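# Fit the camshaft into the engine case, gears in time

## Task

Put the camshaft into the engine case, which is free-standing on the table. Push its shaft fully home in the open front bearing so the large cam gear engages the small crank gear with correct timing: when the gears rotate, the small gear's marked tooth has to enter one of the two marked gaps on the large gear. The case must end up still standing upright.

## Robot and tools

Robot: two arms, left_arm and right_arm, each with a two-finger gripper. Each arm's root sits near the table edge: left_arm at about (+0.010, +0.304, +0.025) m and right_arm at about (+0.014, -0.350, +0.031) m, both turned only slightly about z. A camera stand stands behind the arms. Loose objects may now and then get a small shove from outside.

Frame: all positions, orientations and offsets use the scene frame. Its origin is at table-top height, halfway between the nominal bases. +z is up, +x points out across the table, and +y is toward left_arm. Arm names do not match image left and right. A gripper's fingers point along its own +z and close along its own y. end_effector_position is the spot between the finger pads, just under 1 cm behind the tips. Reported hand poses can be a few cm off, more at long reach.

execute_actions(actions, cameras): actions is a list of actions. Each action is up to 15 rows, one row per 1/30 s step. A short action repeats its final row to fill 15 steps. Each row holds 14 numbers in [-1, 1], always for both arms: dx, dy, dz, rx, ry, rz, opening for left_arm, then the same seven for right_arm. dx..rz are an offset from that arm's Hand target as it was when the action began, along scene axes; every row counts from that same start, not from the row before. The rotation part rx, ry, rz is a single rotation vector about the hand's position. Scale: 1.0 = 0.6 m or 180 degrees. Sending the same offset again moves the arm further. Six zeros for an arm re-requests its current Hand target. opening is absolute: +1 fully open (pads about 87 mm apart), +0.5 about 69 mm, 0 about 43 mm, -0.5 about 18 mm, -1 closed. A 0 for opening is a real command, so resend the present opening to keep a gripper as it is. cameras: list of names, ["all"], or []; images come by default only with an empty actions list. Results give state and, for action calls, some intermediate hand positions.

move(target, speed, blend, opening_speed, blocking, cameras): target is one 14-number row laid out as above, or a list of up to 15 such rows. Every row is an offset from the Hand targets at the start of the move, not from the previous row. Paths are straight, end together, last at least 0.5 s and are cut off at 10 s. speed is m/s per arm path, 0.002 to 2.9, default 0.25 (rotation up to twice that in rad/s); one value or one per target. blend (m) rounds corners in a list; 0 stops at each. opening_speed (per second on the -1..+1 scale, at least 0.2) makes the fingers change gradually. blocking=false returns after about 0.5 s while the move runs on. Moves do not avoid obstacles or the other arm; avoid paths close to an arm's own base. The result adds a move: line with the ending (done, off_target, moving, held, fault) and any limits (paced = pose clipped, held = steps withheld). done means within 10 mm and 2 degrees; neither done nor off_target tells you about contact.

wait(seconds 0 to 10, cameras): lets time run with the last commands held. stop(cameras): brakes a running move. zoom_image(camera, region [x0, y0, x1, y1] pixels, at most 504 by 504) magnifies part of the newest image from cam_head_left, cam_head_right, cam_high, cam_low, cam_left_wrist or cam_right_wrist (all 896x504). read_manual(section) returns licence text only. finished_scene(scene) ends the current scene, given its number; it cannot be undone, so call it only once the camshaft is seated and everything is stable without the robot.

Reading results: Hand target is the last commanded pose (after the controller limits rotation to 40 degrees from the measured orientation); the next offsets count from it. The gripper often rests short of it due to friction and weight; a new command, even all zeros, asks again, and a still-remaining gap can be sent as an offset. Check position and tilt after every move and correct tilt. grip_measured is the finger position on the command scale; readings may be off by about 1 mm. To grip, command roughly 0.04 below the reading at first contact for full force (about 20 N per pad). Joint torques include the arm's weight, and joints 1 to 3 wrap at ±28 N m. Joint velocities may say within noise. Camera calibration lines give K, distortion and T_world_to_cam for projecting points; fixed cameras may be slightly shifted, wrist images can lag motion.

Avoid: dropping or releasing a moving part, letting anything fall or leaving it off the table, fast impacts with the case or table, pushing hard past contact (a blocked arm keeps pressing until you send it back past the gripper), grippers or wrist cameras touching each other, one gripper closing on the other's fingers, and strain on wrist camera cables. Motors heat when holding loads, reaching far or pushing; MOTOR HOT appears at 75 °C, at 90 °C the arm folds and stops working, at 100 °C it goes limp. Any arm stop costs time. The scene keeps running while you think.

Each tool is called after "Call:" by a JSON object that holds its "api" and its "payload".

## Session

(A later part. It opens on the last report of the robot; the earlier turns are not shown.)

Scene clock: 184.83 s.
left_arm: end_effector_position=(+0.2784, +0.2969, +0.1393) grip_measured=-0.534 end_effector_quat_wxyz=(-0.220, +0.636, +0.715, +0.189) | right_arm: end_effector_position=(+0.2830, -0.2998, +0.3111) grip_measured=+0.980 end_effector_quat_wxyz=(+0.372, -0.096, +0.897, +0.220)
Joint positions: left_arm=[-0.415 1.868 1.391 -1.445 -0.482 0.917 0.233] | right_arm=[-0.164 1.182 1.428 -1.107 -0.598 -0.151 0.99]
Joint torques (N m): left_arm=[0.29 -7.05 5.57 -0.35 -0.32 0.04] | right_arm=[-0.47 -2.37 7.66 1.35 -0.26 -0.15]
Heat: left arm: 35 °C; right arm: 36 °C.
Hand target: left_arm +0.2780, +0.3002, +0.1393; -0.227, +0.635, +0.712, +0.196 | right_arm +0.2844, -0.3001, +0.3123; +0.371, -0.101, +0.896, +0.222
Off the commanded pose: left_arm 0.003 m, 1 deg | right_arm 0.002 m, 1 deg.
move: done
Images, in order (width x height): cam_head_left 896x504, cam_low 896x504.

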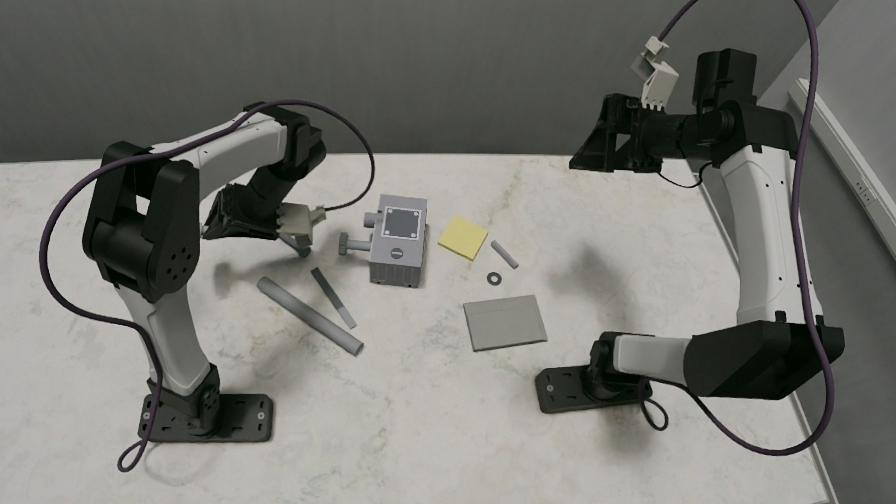

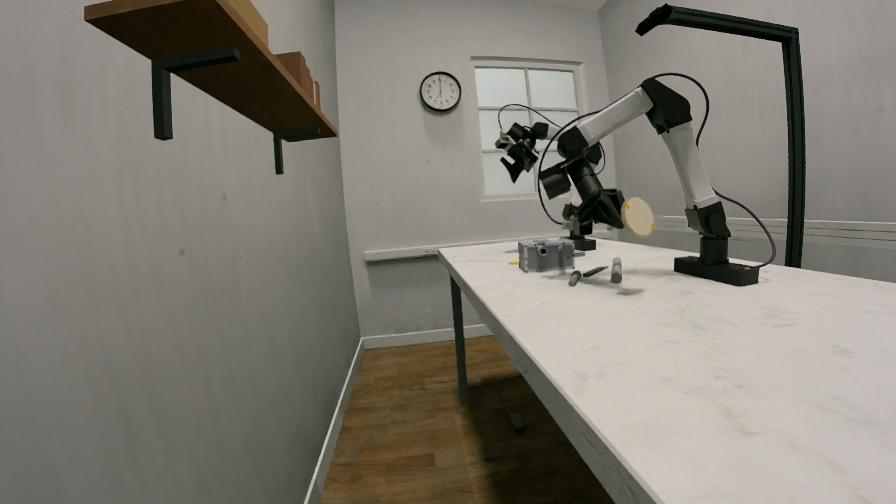

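Call:
{"api": "move", "payload": {"target": [0,0,-0.12,-0.094,-0.011,0,-0.85,0,0,0,0,0,0,1], "speed": 0.15, "cameras": ["cam_head_left","cam_low"]}}

Call:
{"api": "zoom_image", "payload": {"camera": "cam_low", "region": [500, 160, 720, 300]}}

Scene clock: 196.53 s.
left_arm: end_effector_position=(+0.2776, +0.2989, +0.0621) grip_measured=-0.534 end_effector_quat_wxyz=(-0.130, +0.657, +0.736, +0.096) | right_arm: end_effector_position=(+0.2830, -0.2998, +0.3111) grip_measured=+0.980 end_effector_quat_wxyz=(+0.372, -0.096, +0.897, +0.220)
Joint positions: left_arm=[-0.301 1.817 1.141 -1.067 -0.277 1.098 0.233] | right_arm=[-0.164 1.182 1.428 -1.107 -0.598 -0.151 0.99]
Joint torques (N m): left_arm=[0.7 -9.72 5.31 0.09 -0.07 0.13] | right_arm=[-0.5 -2.37 7.68 1.37 -0.26 -0.15]
Motor temperatures (°C): left_arm=[20 29 34 32 22 22 23] | right_arm=[22 36 34 26 19 22 20]
Heat: left arm: 34 °C; right arm: 36 °C.
Hand target: left_arm +0.2780, +0.3003, +0.0673; -0.119, +0.658, +0.736, +0.100 | right_arm +0.2844, -0.3001, +0.3123; +0.371, -0.101, +0.896, +0.222
Off the commanded pose: left_arm 0.005 m, 1 deg | right_arm 0.002 m, 1 deg.
move: done
Images, in order (width x height): cam_head_left 896x504, cam_low 896x504.

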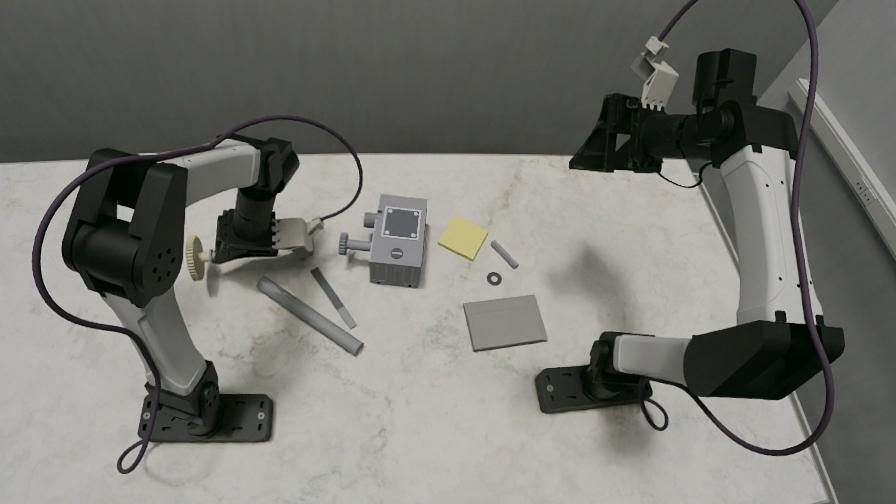

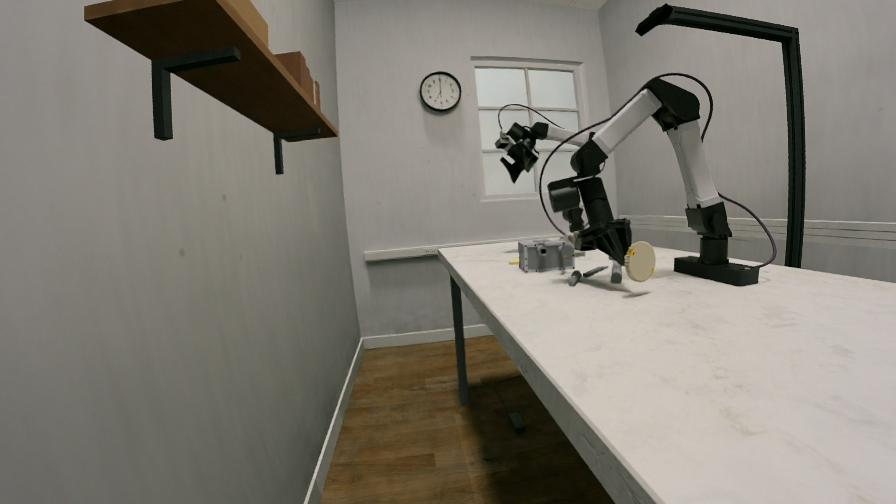

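Scaled by 2.291.

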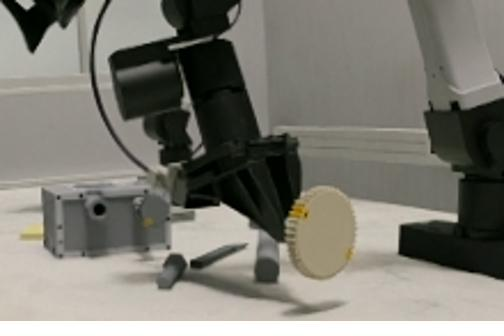

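Call:
{"api": "move", "payload": {"target": [0,0,-0.043,0,0,0,-0.85,0,0,0,0,0,0,1], "speed": 0.06, "cameras": ["cam_low","cam_head_left"]}}

Call:
{"api": "zoom_image", "payload": {"camera": "cam_low", "region": [500, 160, 720, 300]}}

Scene clock: 201.43 s.
left_arm: end_effector_position=(+0.2796, +0.2981, +0.0448) grip_measured=-0.534 end_effector_quat_wxyz=(-0.114, +0.657, +0.738, +0.102) | right_arm: end_effector_position=(+0.2830, -0.2998, +0.3111) grip_measured=+0.980 end_effector_quat_wxyz=(+0.372, -0.096, +0.897, +0.220)
Joint positions: left_arm=[-0.301 1.825 1.083 -0.967 -0.277 1.099 0.233] | right_arm=[-0.164 1.182 1.428 -1.107 -0.598 -0.151 0.99]
Joint torques (N m): left_arm=[0.7 -6.38 5.34 0.18 -0.05 0.16] | right_arm=[-0.47 -2.4 7.73 1.36 -0.25 -0.16]
Heat: left arm: 34 °C; right arm: 36 °C.
Hand target: left_arm +0.2780, +0.3003, +0.0414; -0.119, +0.658, +0.736, +0.100 | right_arm +0.2844, -0.3001, +0.3123; +0.371, -0.101, +0.896, +0.222
Off the commanded pose: left_arm 0.004 m, 1 deg | right_arm 0.002 m, 1 deg.
move: done
Images, in order (width x height): cam_head_left 896x504, cam_low 896x504.

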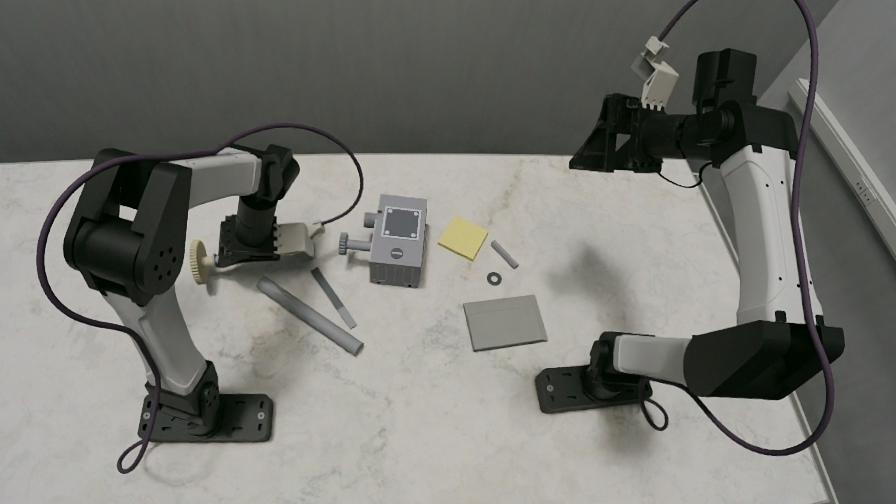

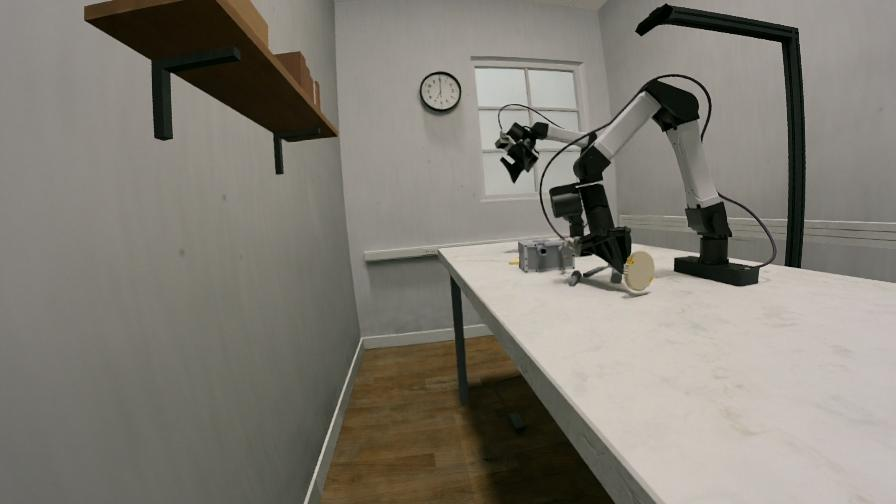

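Scaled by 2.291.

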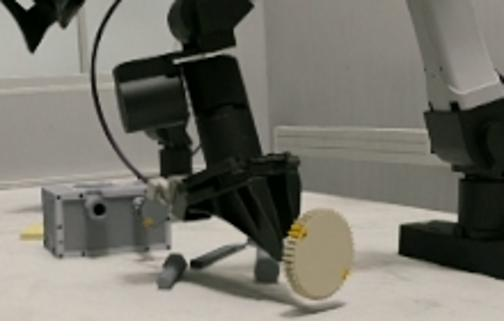

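Call:
{"api": "move", "payload": {"target": [0,0,-0.015,0,0,0,-0.85,0,0,0,0,0,0,1], "speed": 0.04, "cameras": ["cam_low","cam_left_wrist"]}}

Call:
{"api": "zoom_image", "payload": {"camera": "cam_low", "region": [500, 160, 720, 300]}}

Scene clock: 205.33 s.
left_arm: end_effector_position=(+0.2799, +0.2980, +0.0361) grip_measured=-0.534 end_effector_quat_wxyz=(-0.114, +0.657, +0.739, +0.103) | right_arm: end_effector_position=(+0.2830, -0.2998, +0.3111) grip_measured=+0.980 end_effector_quat_wxyz=(+0.372, -0.096, +0.897, +0.220)
Joint positions: left_arm=[-0.301 1.842 1.066 -0.931 -0.277 1.099 0.233] | right_arm=[-0.164 1.182 1.428 -1.107 -0.598 -0.151 0.99]
Joint torques (N m): left_arm=[0.64 -6.41 5.23 0.15 -0.05 0.16] | right_arm=[-0.54 -2.37 7.69 1.35 -0.25 -0.16]
Heat: left arm: 34 °C; right arm: 36 °C.
Hand target: left_arm +0.2781, +0.3003, +0.0325; -0.119, +0.658, +0.736, +0.100 | right_arm +0.2844, -0.3001, +0.3123; +0.371, -0.101, +0.896, +0.222
Off the commanded pose: left_arm 0.005 m, 1 deg | right_arm 0.002 m, 1 deg.
move: done
camera_calibration:
cam_left_wrist: T_world_to_cam=[[-0.995094, -0.0984714, -0.00955077, 0.30972], [-0.042818, 0.341633, 0.938857, -0.105662], [-0.0891877, 0.93466, -0.344174, -0.0944514], [0, 0, 0, 1]] pos_world=[0.295253, 0.154876, 0.0696515]
Images, in order (width x height): cam_low 896x504, cam_left_wrist 896x504.

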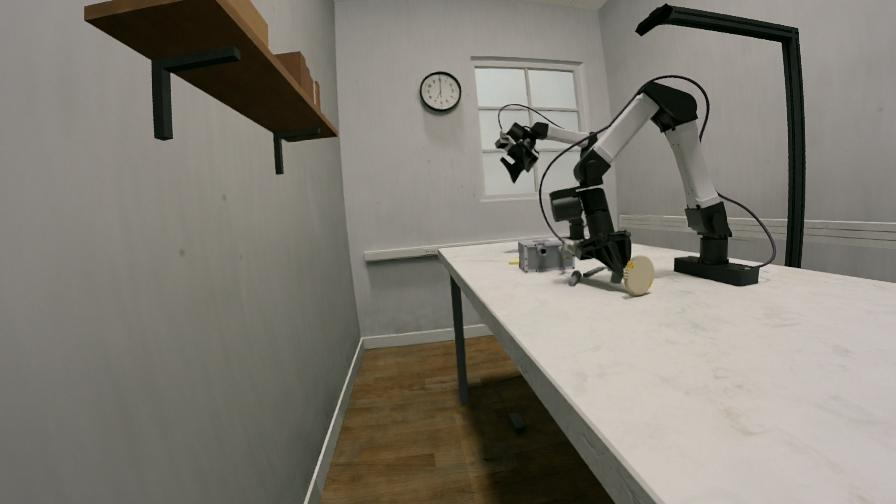

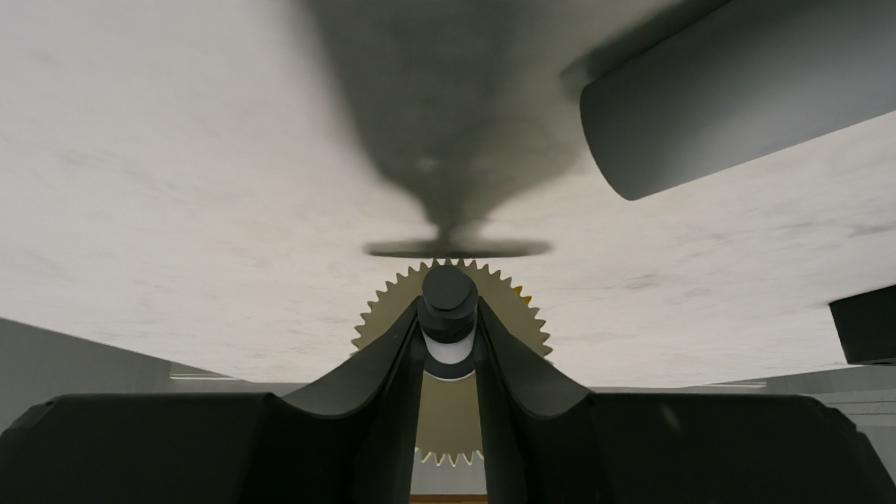

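Scaled by 2.291.

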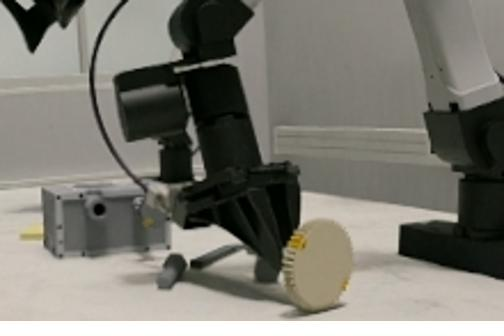

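Call:
{"api": "move", "payload": {"target": [0,0,-0.022,0.06,0.007,0,-0.85,0,0,0,0,0,0,1], "speed": 0.04, "cameras": ["cam_low","cam_left_wrist"]}}

Call:
{"api": "zoom_image", "payload": {"camera": "cam_low", "region": [500, 160, 720, 300]}}

Scene clock: 214.07 s.
left_arm: end_effector_position=(+0.2732, +0.2995, +0.0175) grip_measured=-0.534 end_effector_quat_wxyz=(-0.181, +0.647, +0.727, +0.145) | right_arm: end_effector_position=(+0.2830, -0.2998, +0.3111) grip_measured=+0.980 end_effector_quat_wxyz=(+0.372, -0.096, +0.897, +0.220)
Joint positions: left_arm=[-0.366 1.98 1.083 -0.94 -0.389 1 0.233] | right_arm=[-0.164 1.182 1.428 -1.107 -0.598 -0.151 0.99]
Joint torques (N m): left_arm=[-0.76 -5.91 7.13 -0.27 -0.44 -0.03] | right_arm=[-0.53 -2.43 7.73 1.36 -0.25 -0.15]
Heat: left arm: 34 °C; right arm: 36 °C.
Hand target: left_arm +0.2780, +0.3003, +0.0193; -0.189, +0.645, +0.722, +0.162 | right_arm +0.2844, -0.3001, +0.3123; +0.371, -0.101, +0.896, +0.222
Off the commanded pose: left_arm 0.005 m, 2 deg | right_arm 0.002 m, 1 deg.
move: done
camera_calibration:
cam_left_wrist: T_world_to_cam=[[-0.994522, -0.102783, 0.0190095, 0.303681], [-0.00111197, 0.192257, 0.981344, -0.0564685], [-0.10452, 0.975947, -0.191318, -0.113727], [0, 0, 0, 1]] pos_world=[0.290068, 0.153061, 0.0278841]
Images, in order (width x height): cam_low 896x504, cam_left_wrist 896x504.

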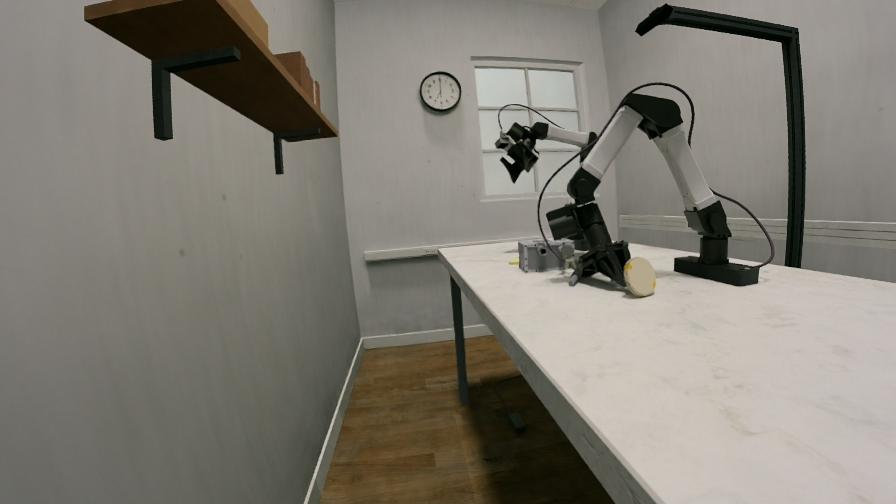

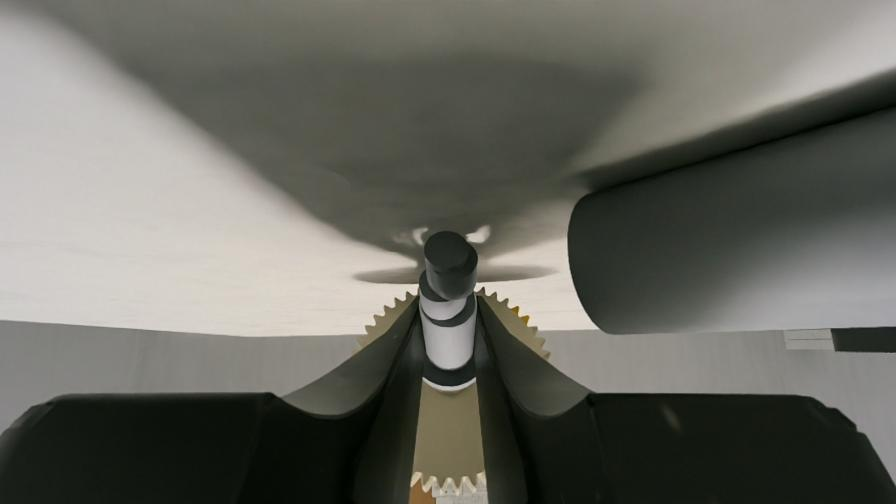

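Scaled by 2.291.

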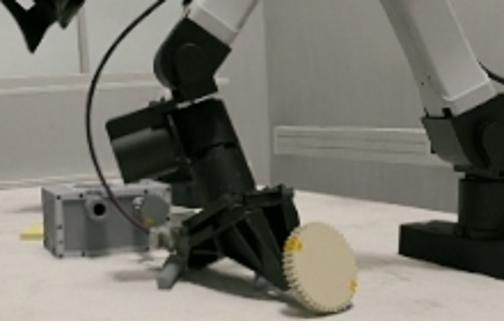

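Call:
{"api": "move", "payload": {"target": [0,0,0,0,0,0,-0.1,0,0,0,0,0,0,1], "opening_speed": 0.3, "cameras": ["cam_left_wrist","cam_low"]}}

Call:
{"api": "zoom_image", "payload": {"camera": "cam_low", "region": [500, 160, 720, 300]}}

Scene clock: 219.93 s.
left_arm: end_effector_position=(+0.2733, +0.2995, +0.0183) grip_measured=-0.100 end_effector_quat_wxyz=(-0.182, +0.646, +0.726, +0.147) | right_arm: end_effector_position=(+0.2830, -0.2998, +0.3111) grip_measured=+0.980 end_effector_quat_wxyz=(+0.372, -0.096, +0.897, +0.220)
Joint positions: left_arm=[-0.368 1.98 1.084 -0.943 -0.394 0.997 0.45] | right_arm=[-0.164 1.182 1.428 -1.107 -0.598 -0.151 0.99]
Joint torques (N m): left_arm=[-0.54 -5.82 7.04 -0.22 -0.39 -0.03] | right_arm=[-0.54 -2.41 7.69 1.35 -0.26 -0.15]
Heat: left arm: 34 °C; right arm: 36 °C.
Hand target: left_arm +0.2780, +0.3003, +0.0193; -0.189, +0.645, +0.722, +0.162 | right_arm +0.2844, -0.3001, +0.3123; +0.371, -0.101, +0.896, +0.222
Off the commanded pose: left_arm 0.005 m, 2 deg | right_arm 0.002 m, 1 deg.
move: done
camera_calibration:
cam_left_wrist: T_world_to_cam=[[-0.994641, -0.102011, 0.0168465, 0.303544], [-0.00253402, 0.186939, 0.982368, -0.0553373], [-0.103362, 0.977061, -0.186195, -0.114273], [0, 0, 0, 1]] pos_world=[0.289966, 0.152961, 0.0279709]
Images, in order (width x height): cam_low 896x504, cam_left_wrist 896x504.

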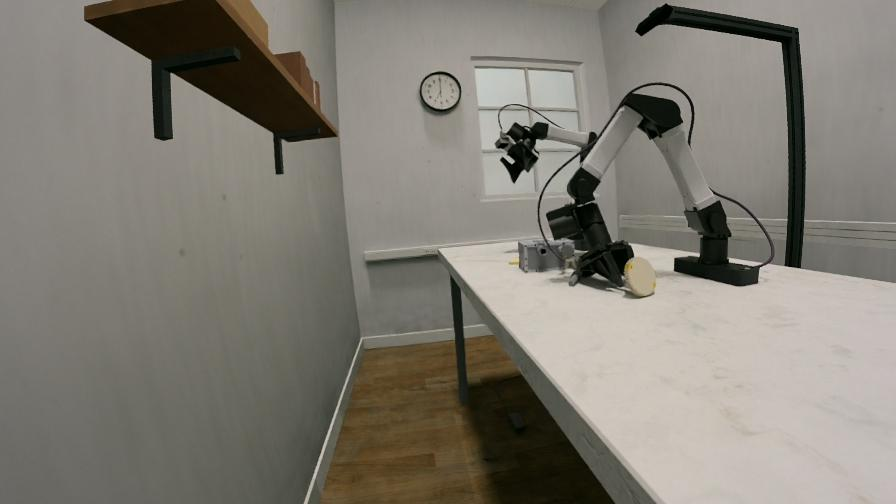

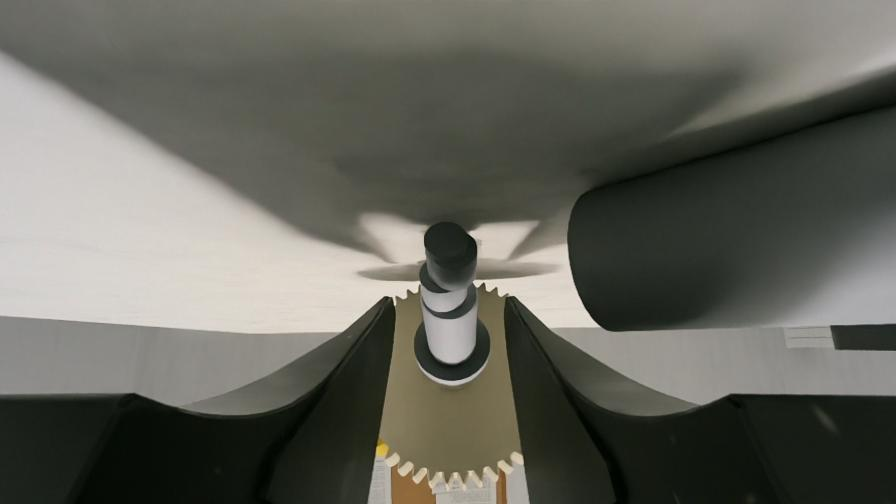

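Scaled by 2.291.

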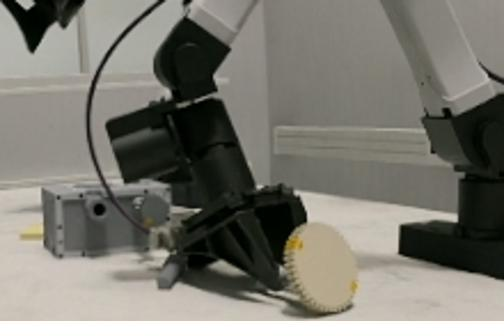

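Call:
{"api": "move", "payload": {"target": [0,-0.01,0.27,0,0,0,-0.1,0,0,0,0,0,0,1], "speed": 0.12, "cameras": ["cam_head_left","cam_low","cam_left_wrist"]}}

Call:
{"api": "zoom_image", "payload": {"camera": "cam_low", "region": [500, 200, 720, 320]}}

Call:
{"api": "zoom_image", "payload": {"camera": "cam_head_left", "region": [150, 170, 450, 330]}}

Scene clock: 229.43 s.
left_arm: end_effector_position=(+0.2762, +0.2954, +0.1694) grip_measured=-0.100 end_effector_quat_wxyz=(-0.198, +0.647, +0.721, +0.153) | right_arm: end_effector_position=(+0.2830, -0.2998, +0.3111) grip_measured=+0.980 end_effector_quat_wxyz=(+0.372, -0.096, +0.897, +0.220)
Joint positions: left_arm=[-0.387 1.816 1.491 -1.551 -0.41 0.977 0.45] | right_arm=[-0.164 1.182 1.428 -1.107 -0.598 -0.151 0.99]
Joint torques (N m): left_arm=[-0.5 -9.06 8.54 -0.41 -0.23 0.02] | right_arm=[-0.46 -2.41 7.71 1.36 -0.26 -0.14]
Heat: left arm: 34 °C; right arm: 35 °C.
Hand target: left_arm +0.2780, +0.2943, +0.1813; -0.189, +0.645, +0.722, +0.162 | right_arm +0.2844, -0.3001, +0.3123; +0.371, -0.101, +0.896, +0.222
Off the commanded pose: left_arm 0.012 m, 2 deg | right_arm 0.002 m, 1 deg.
joint sent to its limit (left arm) — joint 4 (wrist pitch), lower limit. The joint targets still meet the commanded pose.
move: off_target (left_arm)
camera_calibration:
cam_left_wrist: T_world_to_cam=[[-0.994708, -0.0974837, 0.0324539, 0.299528], [0.016814, 0.157163, 0.98743, -0.200342], [-0.101359, 0.98275, -0.154692, -0.0894185], [0, 0, 0, 1]] pos_world=[0.292248, 0.148561, 0.17427]
Images, in order (width x height): cam_head_left 896x504, cam_low 896x504, cam_left_wrist 896x504.

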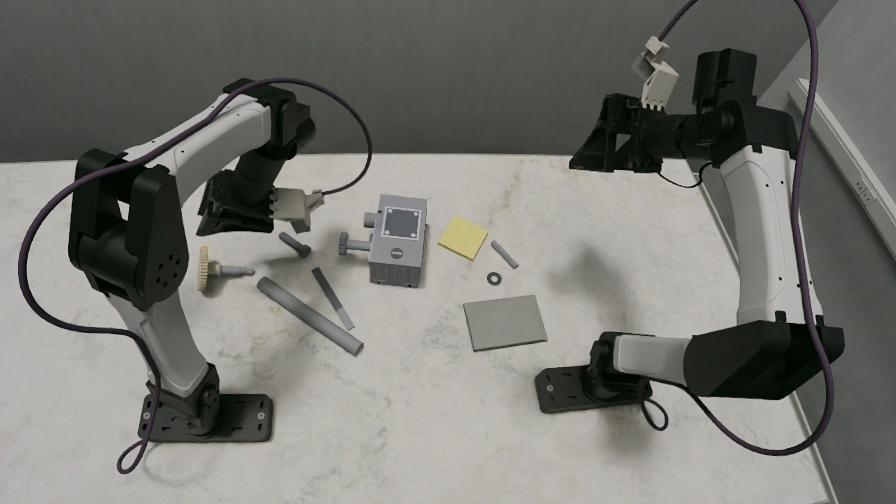

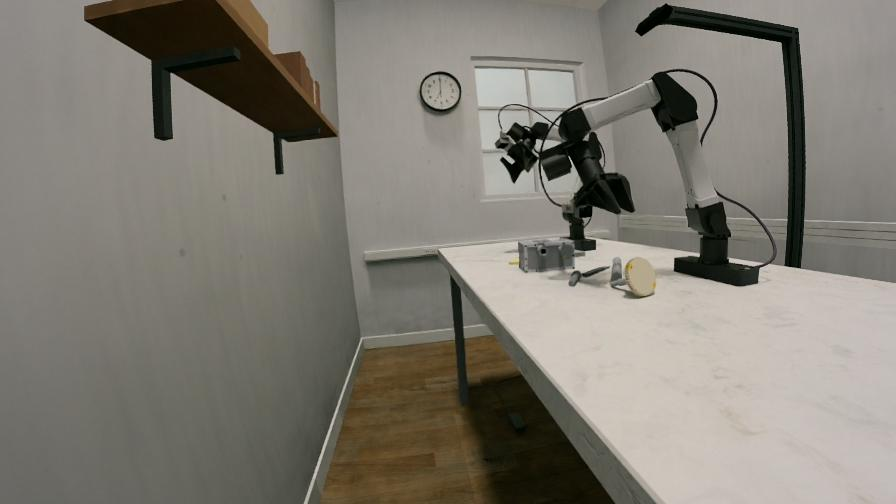

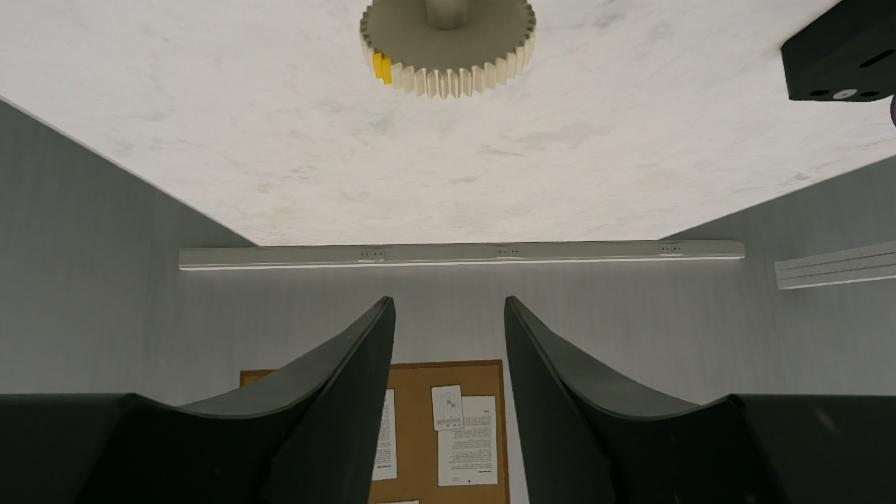

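Scaled by 2.291.

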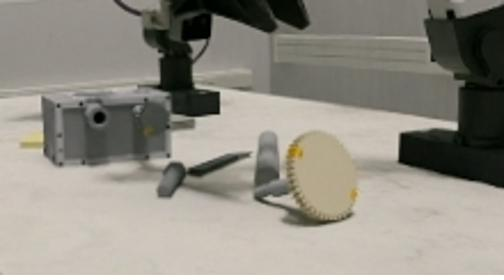

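Scaled by 1.680.

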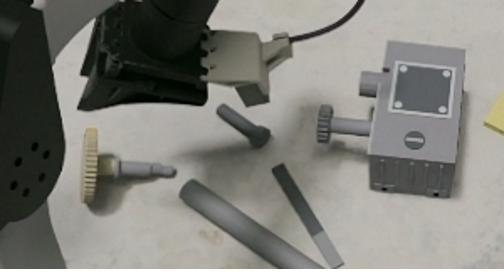

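Call:
{"api": "move", "payload": {"target": [-0.01,-0.004,-0.065,0.015,-0.230,0.454,0.4,0,0,0,0,0,0,1], "speed": 0.25, "cameras": ["cam_head_left","cam_low","cam_left_wrist"]}}

Call:
{"api": "zoom_image", "payload": {"camera": "cam_low", "region": [500, 200, 720, 320]}}

Scene clock: 253.20 s.
left_arm: end_effector_position=(+0.2722, +0.2920, +0.1399) grip_measured=+0.400 end_effector_quat_wxyz=(-0.027, -0.059, +0.972, +0.224) | right_arm: end_effector_position=(+0.2830, -0.2998, +0.3111) grip_measured=+0.980 end_effector_quat_wxyz=(+0.372, -0.096, +0.897, +0.220)
Joint positions: left_arm=[-0.218 1.847 1.514 -1.44 -0.41 -0.416 0.7] | right_arm=[-0.164 1.182 1.428 -1.107 -0.598 -0.151 0.99]
Joint torques (N m): left_arm=[0.72 -9.95 5.39 0.18 -0.13 -0.03] | right_arm=[-0.53 -2.35 7.68 1.36 -0.24 -0.14]
Heat: left arm: 35 °C; right arm: 35 °C.
Hand target: left_arm +0.2720, +0.2919, +0.1422; -0.014, -0.069, +0.974, +0.216 | right_arm +0.2844, -0.3001, +0.3123; +0.371, -0.101, +0.896, +0.222
Off the commanded pose: left_arm 0.002 m, 2 deg | right_arm 0.002 m, 1 deg.
move: done
camera_calibration:
cam_left_wrist: T_world_to_cam=[[0.0860364, -0.889027, -0.449698, 0.300513], [-0.544465, -0.419964, 0.726077, 0.187266], [-0.83436, 0.182376, -0.520176, 0.393333], [0, 0, 0, 1]] pos_world=[0.404286, 0.274075, 0.203773]
Images, in order (width x height): cam_head_left 896x504, cam_low 896x504, cam_left_wrist 896x504.

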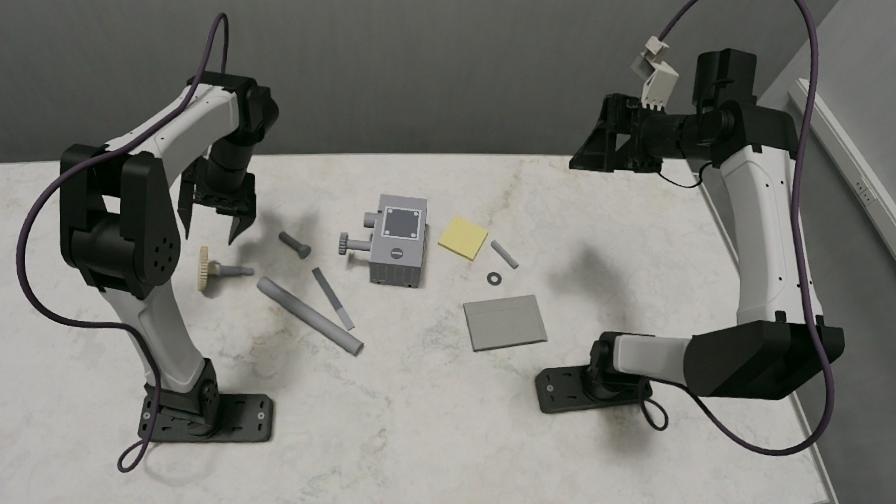

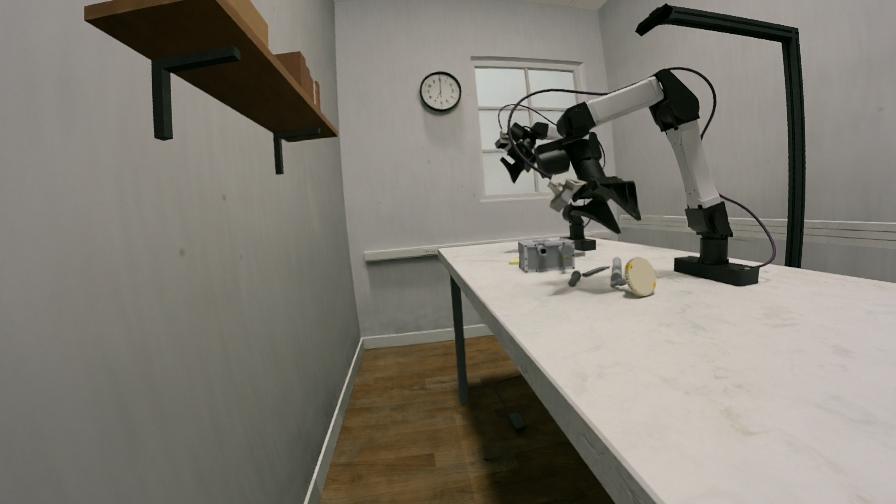

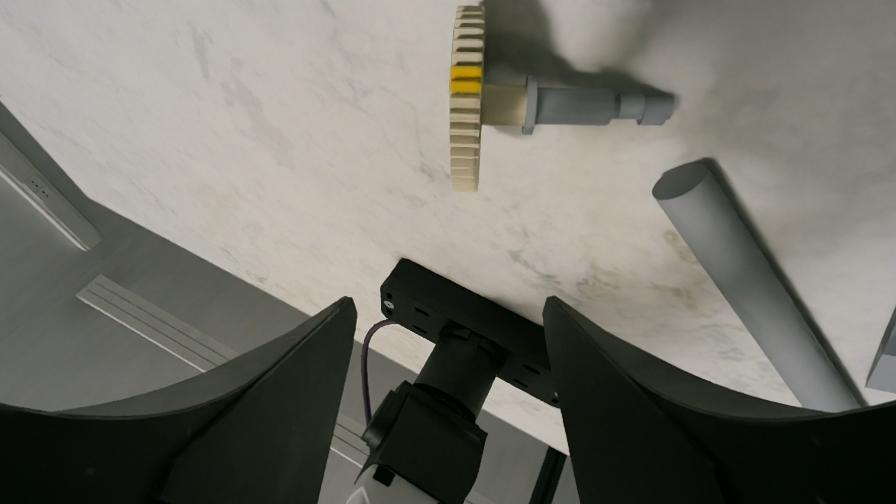

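Scaled by 2.291.

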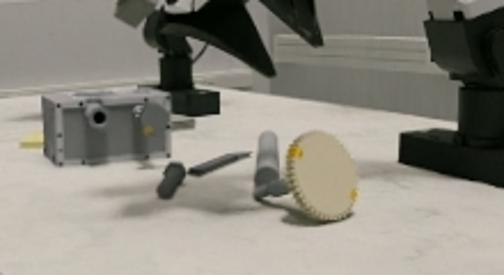

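Call:
{"api": "move", "payload": {"target": [-0.003,0.034,-0.085,0,0,0,0.4,0,0,0,0,0,0,1], "speed": 0.12, "cameras": ["cam_left_wrist"]}}

Scene clock: 259.00 s.
left_arm: end_effector_position=(+0.2696, +0.3105, +0.0906) grip_measured=+0.400 end_effector_quat_wxyz=(-0.023, -0.068, +0.973, +0.218) | right_arm: end_effector_position=(+0.2830, -0.2998, +0.3111) grip_measured=+0.980 end_effector_quat_wxyz=(+0.372, -0.096, +0.897, +0.220)
Joint positions: left_arm=[-0.157 1.841 1.315 -1.212 -0.41 -0.366 0.7] | right_arm=[-0.164 1.182 1.428 -1.107 -0.598 -0.151 0.99]
Joint torques (N m): left_arm=[0.62 -8.94 5.33 0.27 -0.21 0.14] | right_arm=[-0.46 -2.37 7.75 1.36 -0.27 -0.14]
Motor temperatures (°C): left_arm=[20 34 34 29 22 22 22] | right_arm=[22 35 34 26 19 22 20]
Heat: left arm: 34 °C; right arm: 35 °C.
Hand target: left_arm +0.2703, +0.3123, +0.0913; -0.014, -0.069, +0.974, +0.216 | right_arm +0.2844, -0.3001, +0.3123; +0.371, -0.101, +0.896, +0.222
Off the commanded pose: left_arm 0.002 m, 1 deg | right_arm 0.002 m, 1 deg.
move: done
camera_calibration:
cam_left_wrist: T_world_to_cam=[[0.105376, -0.89278, -0.437996, 0.289905], [-0.54743, -0.419782, 0.72395, 0.230301], [-0.830191, 0.163485, -0.532969, 0.368035], [0, 0, 0, 1]] pos_world=[0.401064, 0.295329, 0.156402]
Images, in order (width x height): cam_left_wrist 896x504.

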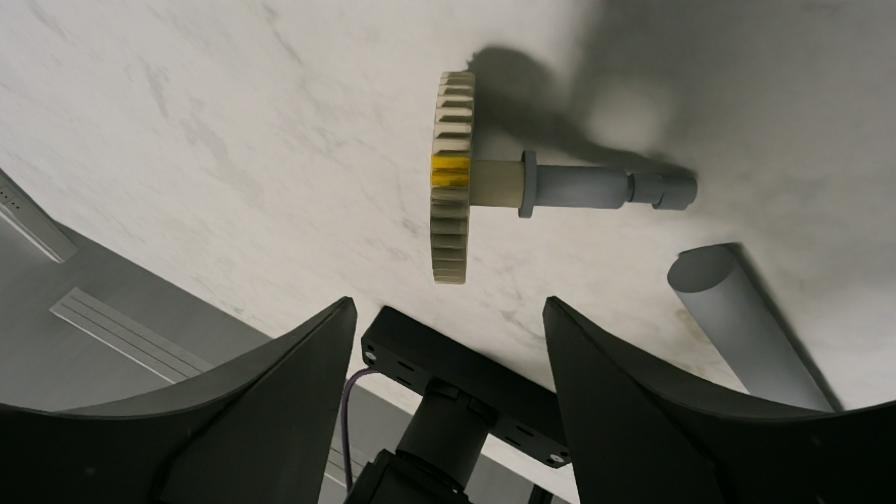

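Call:
{"api": "move", "payload": {"target": [-0.002,0.024,-0.056,0,0,0,0.4,0,0,0,0,0,0,1], "speed": 0.08, "cameras": ["cam_left_wrist"]}}

Scene clock: 264.13 s.
left_arm: end_effector_position=(+0.2694, +0.3236, +0.0623) grip_measured=+0.400 end_effector_quat_wxyz=(-0.013, -0.070, +0.975, +0.212) | right_arm: end_effector_position=(+0.2830, -0.2998, +0.3111) grip_measured=+0.980 end_effector_quat_wxyz=(+0.372, -0.096, +0.897, +0.220)
Joint positions: left_arm=[-0.113 1.841 1.205 -1.06 -0.41 -0.317 0.7] | right_arm=[-0.164 1.182 1.428 -1.107 -0.598 -0.151 0.99]
Joint torques (N m): left_arm=[0.66 -6.64 5.35 0.33 -0.28 0.13] | right_arm=[-0.51 -2.39 7.65 1.37 -0.25 -0.13]
Heat: left arm: 34 °C; right arm: 35 °C.
Hand target: left_arm +0.2690, +0.3267, +0.0577; -0.014, -0.068, +0.974, +0.216 | right_arm +0.2844, -0.3001, +0.3123; +0.371, -0.101, +0.896, +0.222
Off the commanded pose: left_arm 0.005 m, 1 deg | right_arm 0.002 m, 1 deg.
move: done
camera_calibration:
cam_left_wrist: T_world_to_cam=[[0.114755, -0.89728, -0.426287, 0.287327], [-0.563362, -0.412225, 0.716026, 0.258584], [-0.818202, 0.157986, -0.552798, 0.35044], [0, 0, 0, 1]] pos_world=[0.399434, 0.309043, 0.131053]
Images, in order (width x height): cam_left_wrist 896x504.

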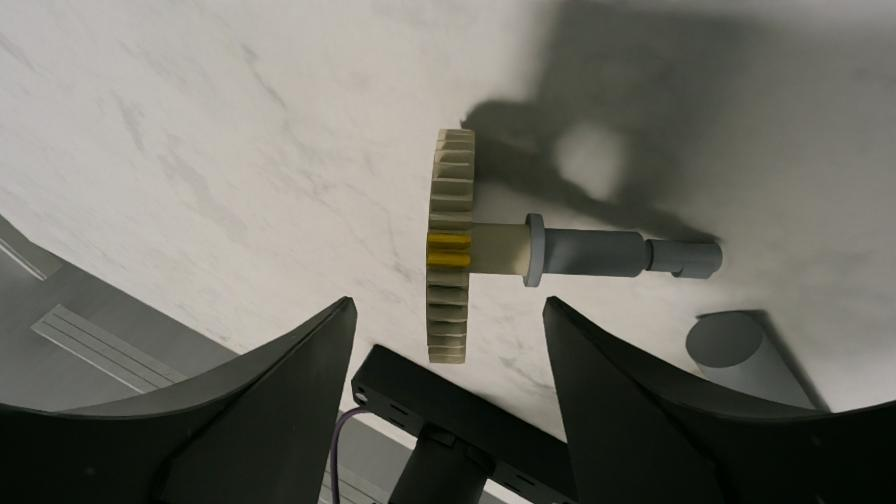

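Call:
{"api": "move", "payload": {"target": [0,0,0,0,0,0,-0.85,0,0,0,0,0,0,1], "opening_speed": 0.6, "cameras": ["cam_left_wrist"]}}

Scene clock: 269.27 s.
left_arm: end_effector_position=(+0.2695, +0.3236, +0.0623) grip_measured=-0.612 end_effector_quat_wxyz=(-0.013, -0.069, +0.975, +0.212) | right_arm: end_effector_position=(+0.2830, -0.2998, +0.3111) grip_measured=+0.980 end_effector_quat_wxyz=(+0.372, -0.096, +0.897, +0.220)
Joint positions: left_arm=[-0.113 1.841 1.205 -1.059 -0.41 -0.315 0.194] | right_arm=[-0.164 1.182 1.428 -1.107 -0.598 -0.151 0.99]
Joint torques (N m): left_arm=[0.69 -6.61 5.29 0.34 -0.29 0.09] | right_arm=[-0.51 -2.4 7.69 1.35 -0.26 -0.15]
Heat: left arm: 34 °C; right arm: 35 °C.
Hand target: left_arm +0.2689, +0.3266, +0.0577; -0.014, -0.069, +0.974, +0.216 | right_arm +0.2844, -0.3001, +0.3123; +0.371, -0.101, +0.896, +0.222
Off the commanded pose: left_arm 0.006 m, 1 deg | right_arm 0.002 m, 1 deg.
move: done
camera_calibration:
cam_left_wrist: T_world_to_cam=[[0.113046, -0.897535, -0.426205, 0.287973], [-0.563802, -0.411153, 0.716296, 0.258408], [-0.818137, 0.159321, -0.552511, 0.350062], [0, 0, 0, 1]] pos_world=[0.399536, 0.308938, 0.131052]
Images, in order (width x height): cam_left_wrist 896x504.

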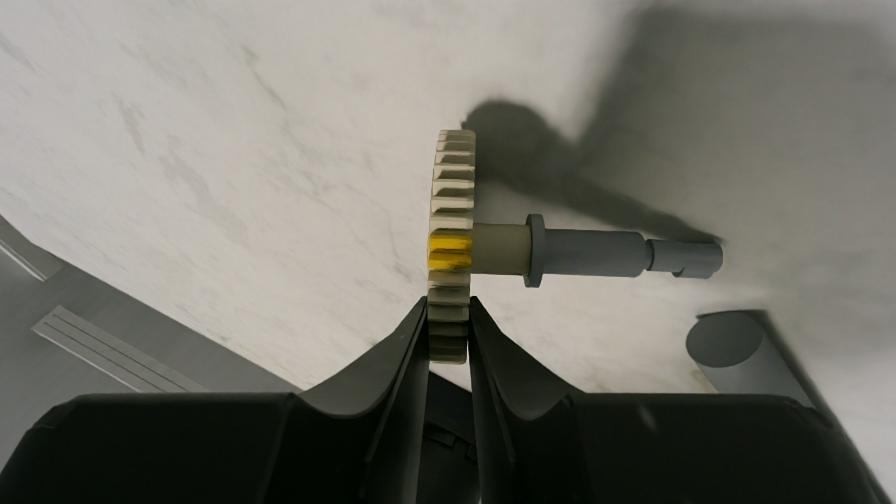

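Call:
{"api": "move", "payload": {"target": [[0,0,0.17,-0.139,0.002,-0.0927,-0.85,0,0,0,0,0,0,1],[0.155,-0.295,0.17,-0.139,0.002,-0.0927,-0.85,0,0,0,0,0,0,1]], "speed": 0.2, "blend": 0.03, "cameras": ["cam_left_wrist","cam_head_left","cam_head_right","cam_low"]}}

Call:
{"api": "zoom_image", "payload": {"camera": "cam_low", "region": [480, 160, 680, 300]}}

Scene clock: 288.37 s.
left_arm: end_effector_position=(+0.3610, +0.1517, +0.1538) grip_measured=-0.618 end_effector_quat_wxyz=(+0.001, +0.083, +0.997, +0.008) | right_arm: end_effector_position=(+0.2830, -0.2998, +0.3111) grip_measured=+0.980 end_effector_quat_wxyz=(+0.372, -0.096, +0.897, +0.220)
Joint positions: left_arm=[-0.356 2.211 2.183 -1.546 -0.016 -0.225 0.191] | right_arm=[-0.164 1.182 1.428 -1.107 -0.598 -0.151 0.99]
Joint torques (N m): left_arm=[0.53 -9.94 10.02 0.15 0.14 0] | right_arm=[-0.53 -2.44 7.72 1.35 -0.25 -0.15]
Heat: left arm: 34 °C; right arm: 34 °C.
Hand target: left_arm +0.3620, +0.1497, +0.1596; -0.001, +0.078, +0.997, +0.001 | right_arm +0.2844, -0.3001, +0.3123; +0.371, -0.101, +0.896, +0.222
Off the commanded pose: left_arm 0.006 m, 1 deg | right_arm 0.002 m, 1 deg.
joint sent to its limit (left arm) — joint 4 (wrist pitch), lower limit. The joint targets still meet the commanded pose.
move: done
camera_calibration:
cam_left_wrist: T_world_to_cam=[[-0.180257, -0.983189, -0.0291081, 0.220059], [-0.606237, 0.0877456, 0.790429, 0.101925], [-0.774586, 0.160126, -0.611862, 0.496117], [0, 0, 0, 1]] pos_world=[0.485744, 0.127975, 0.229397]
Images, in order (width x height): cam_head_left 896x504, cam_head_right 896x504, cam_low 896x504, cam_left_wrist 896x504.

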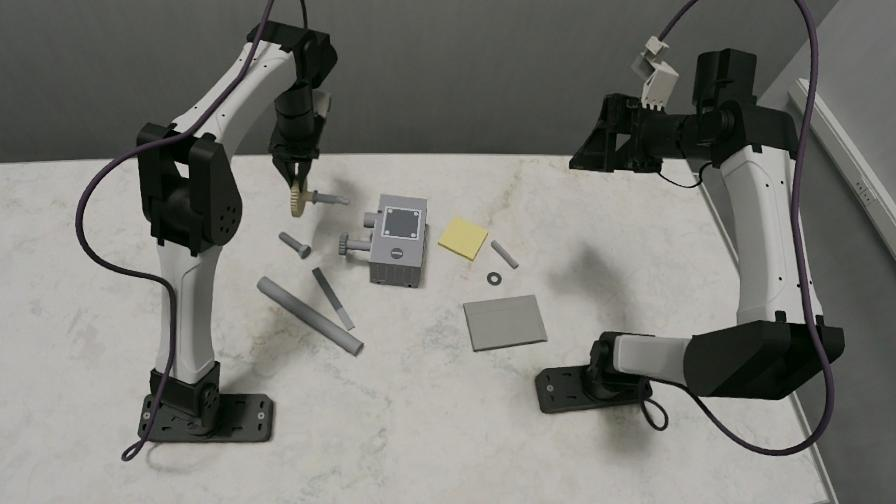

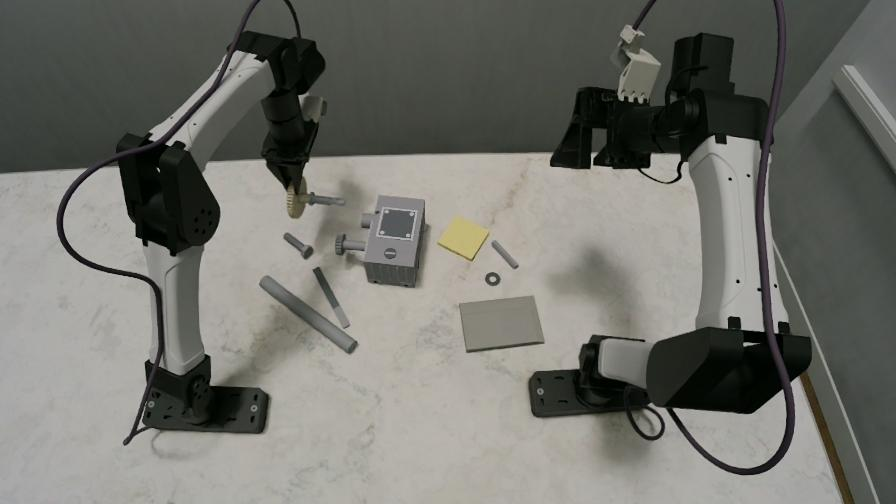

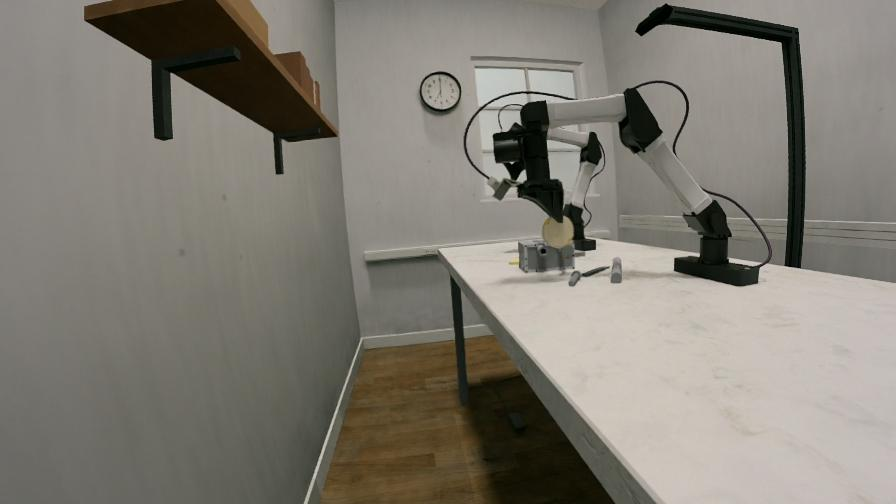

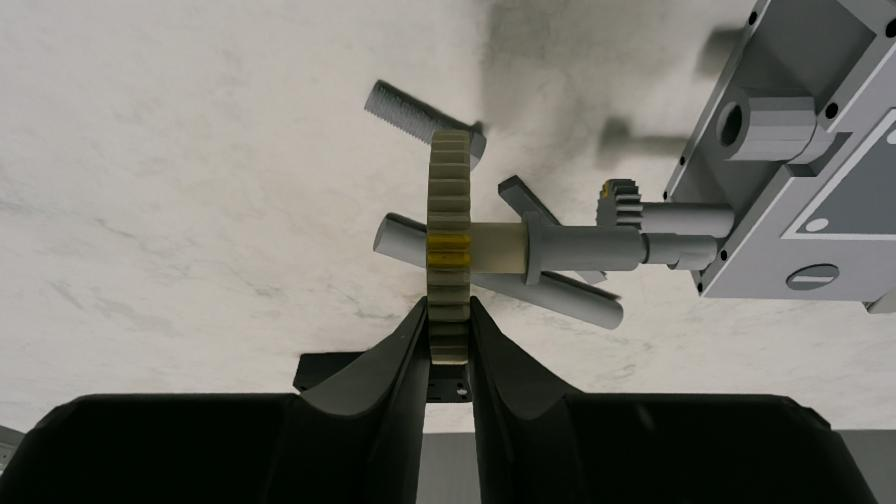

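Scaled by 2.520.

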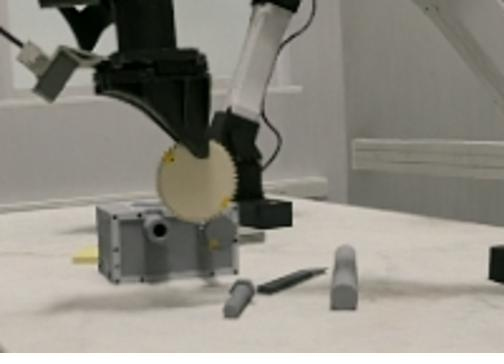

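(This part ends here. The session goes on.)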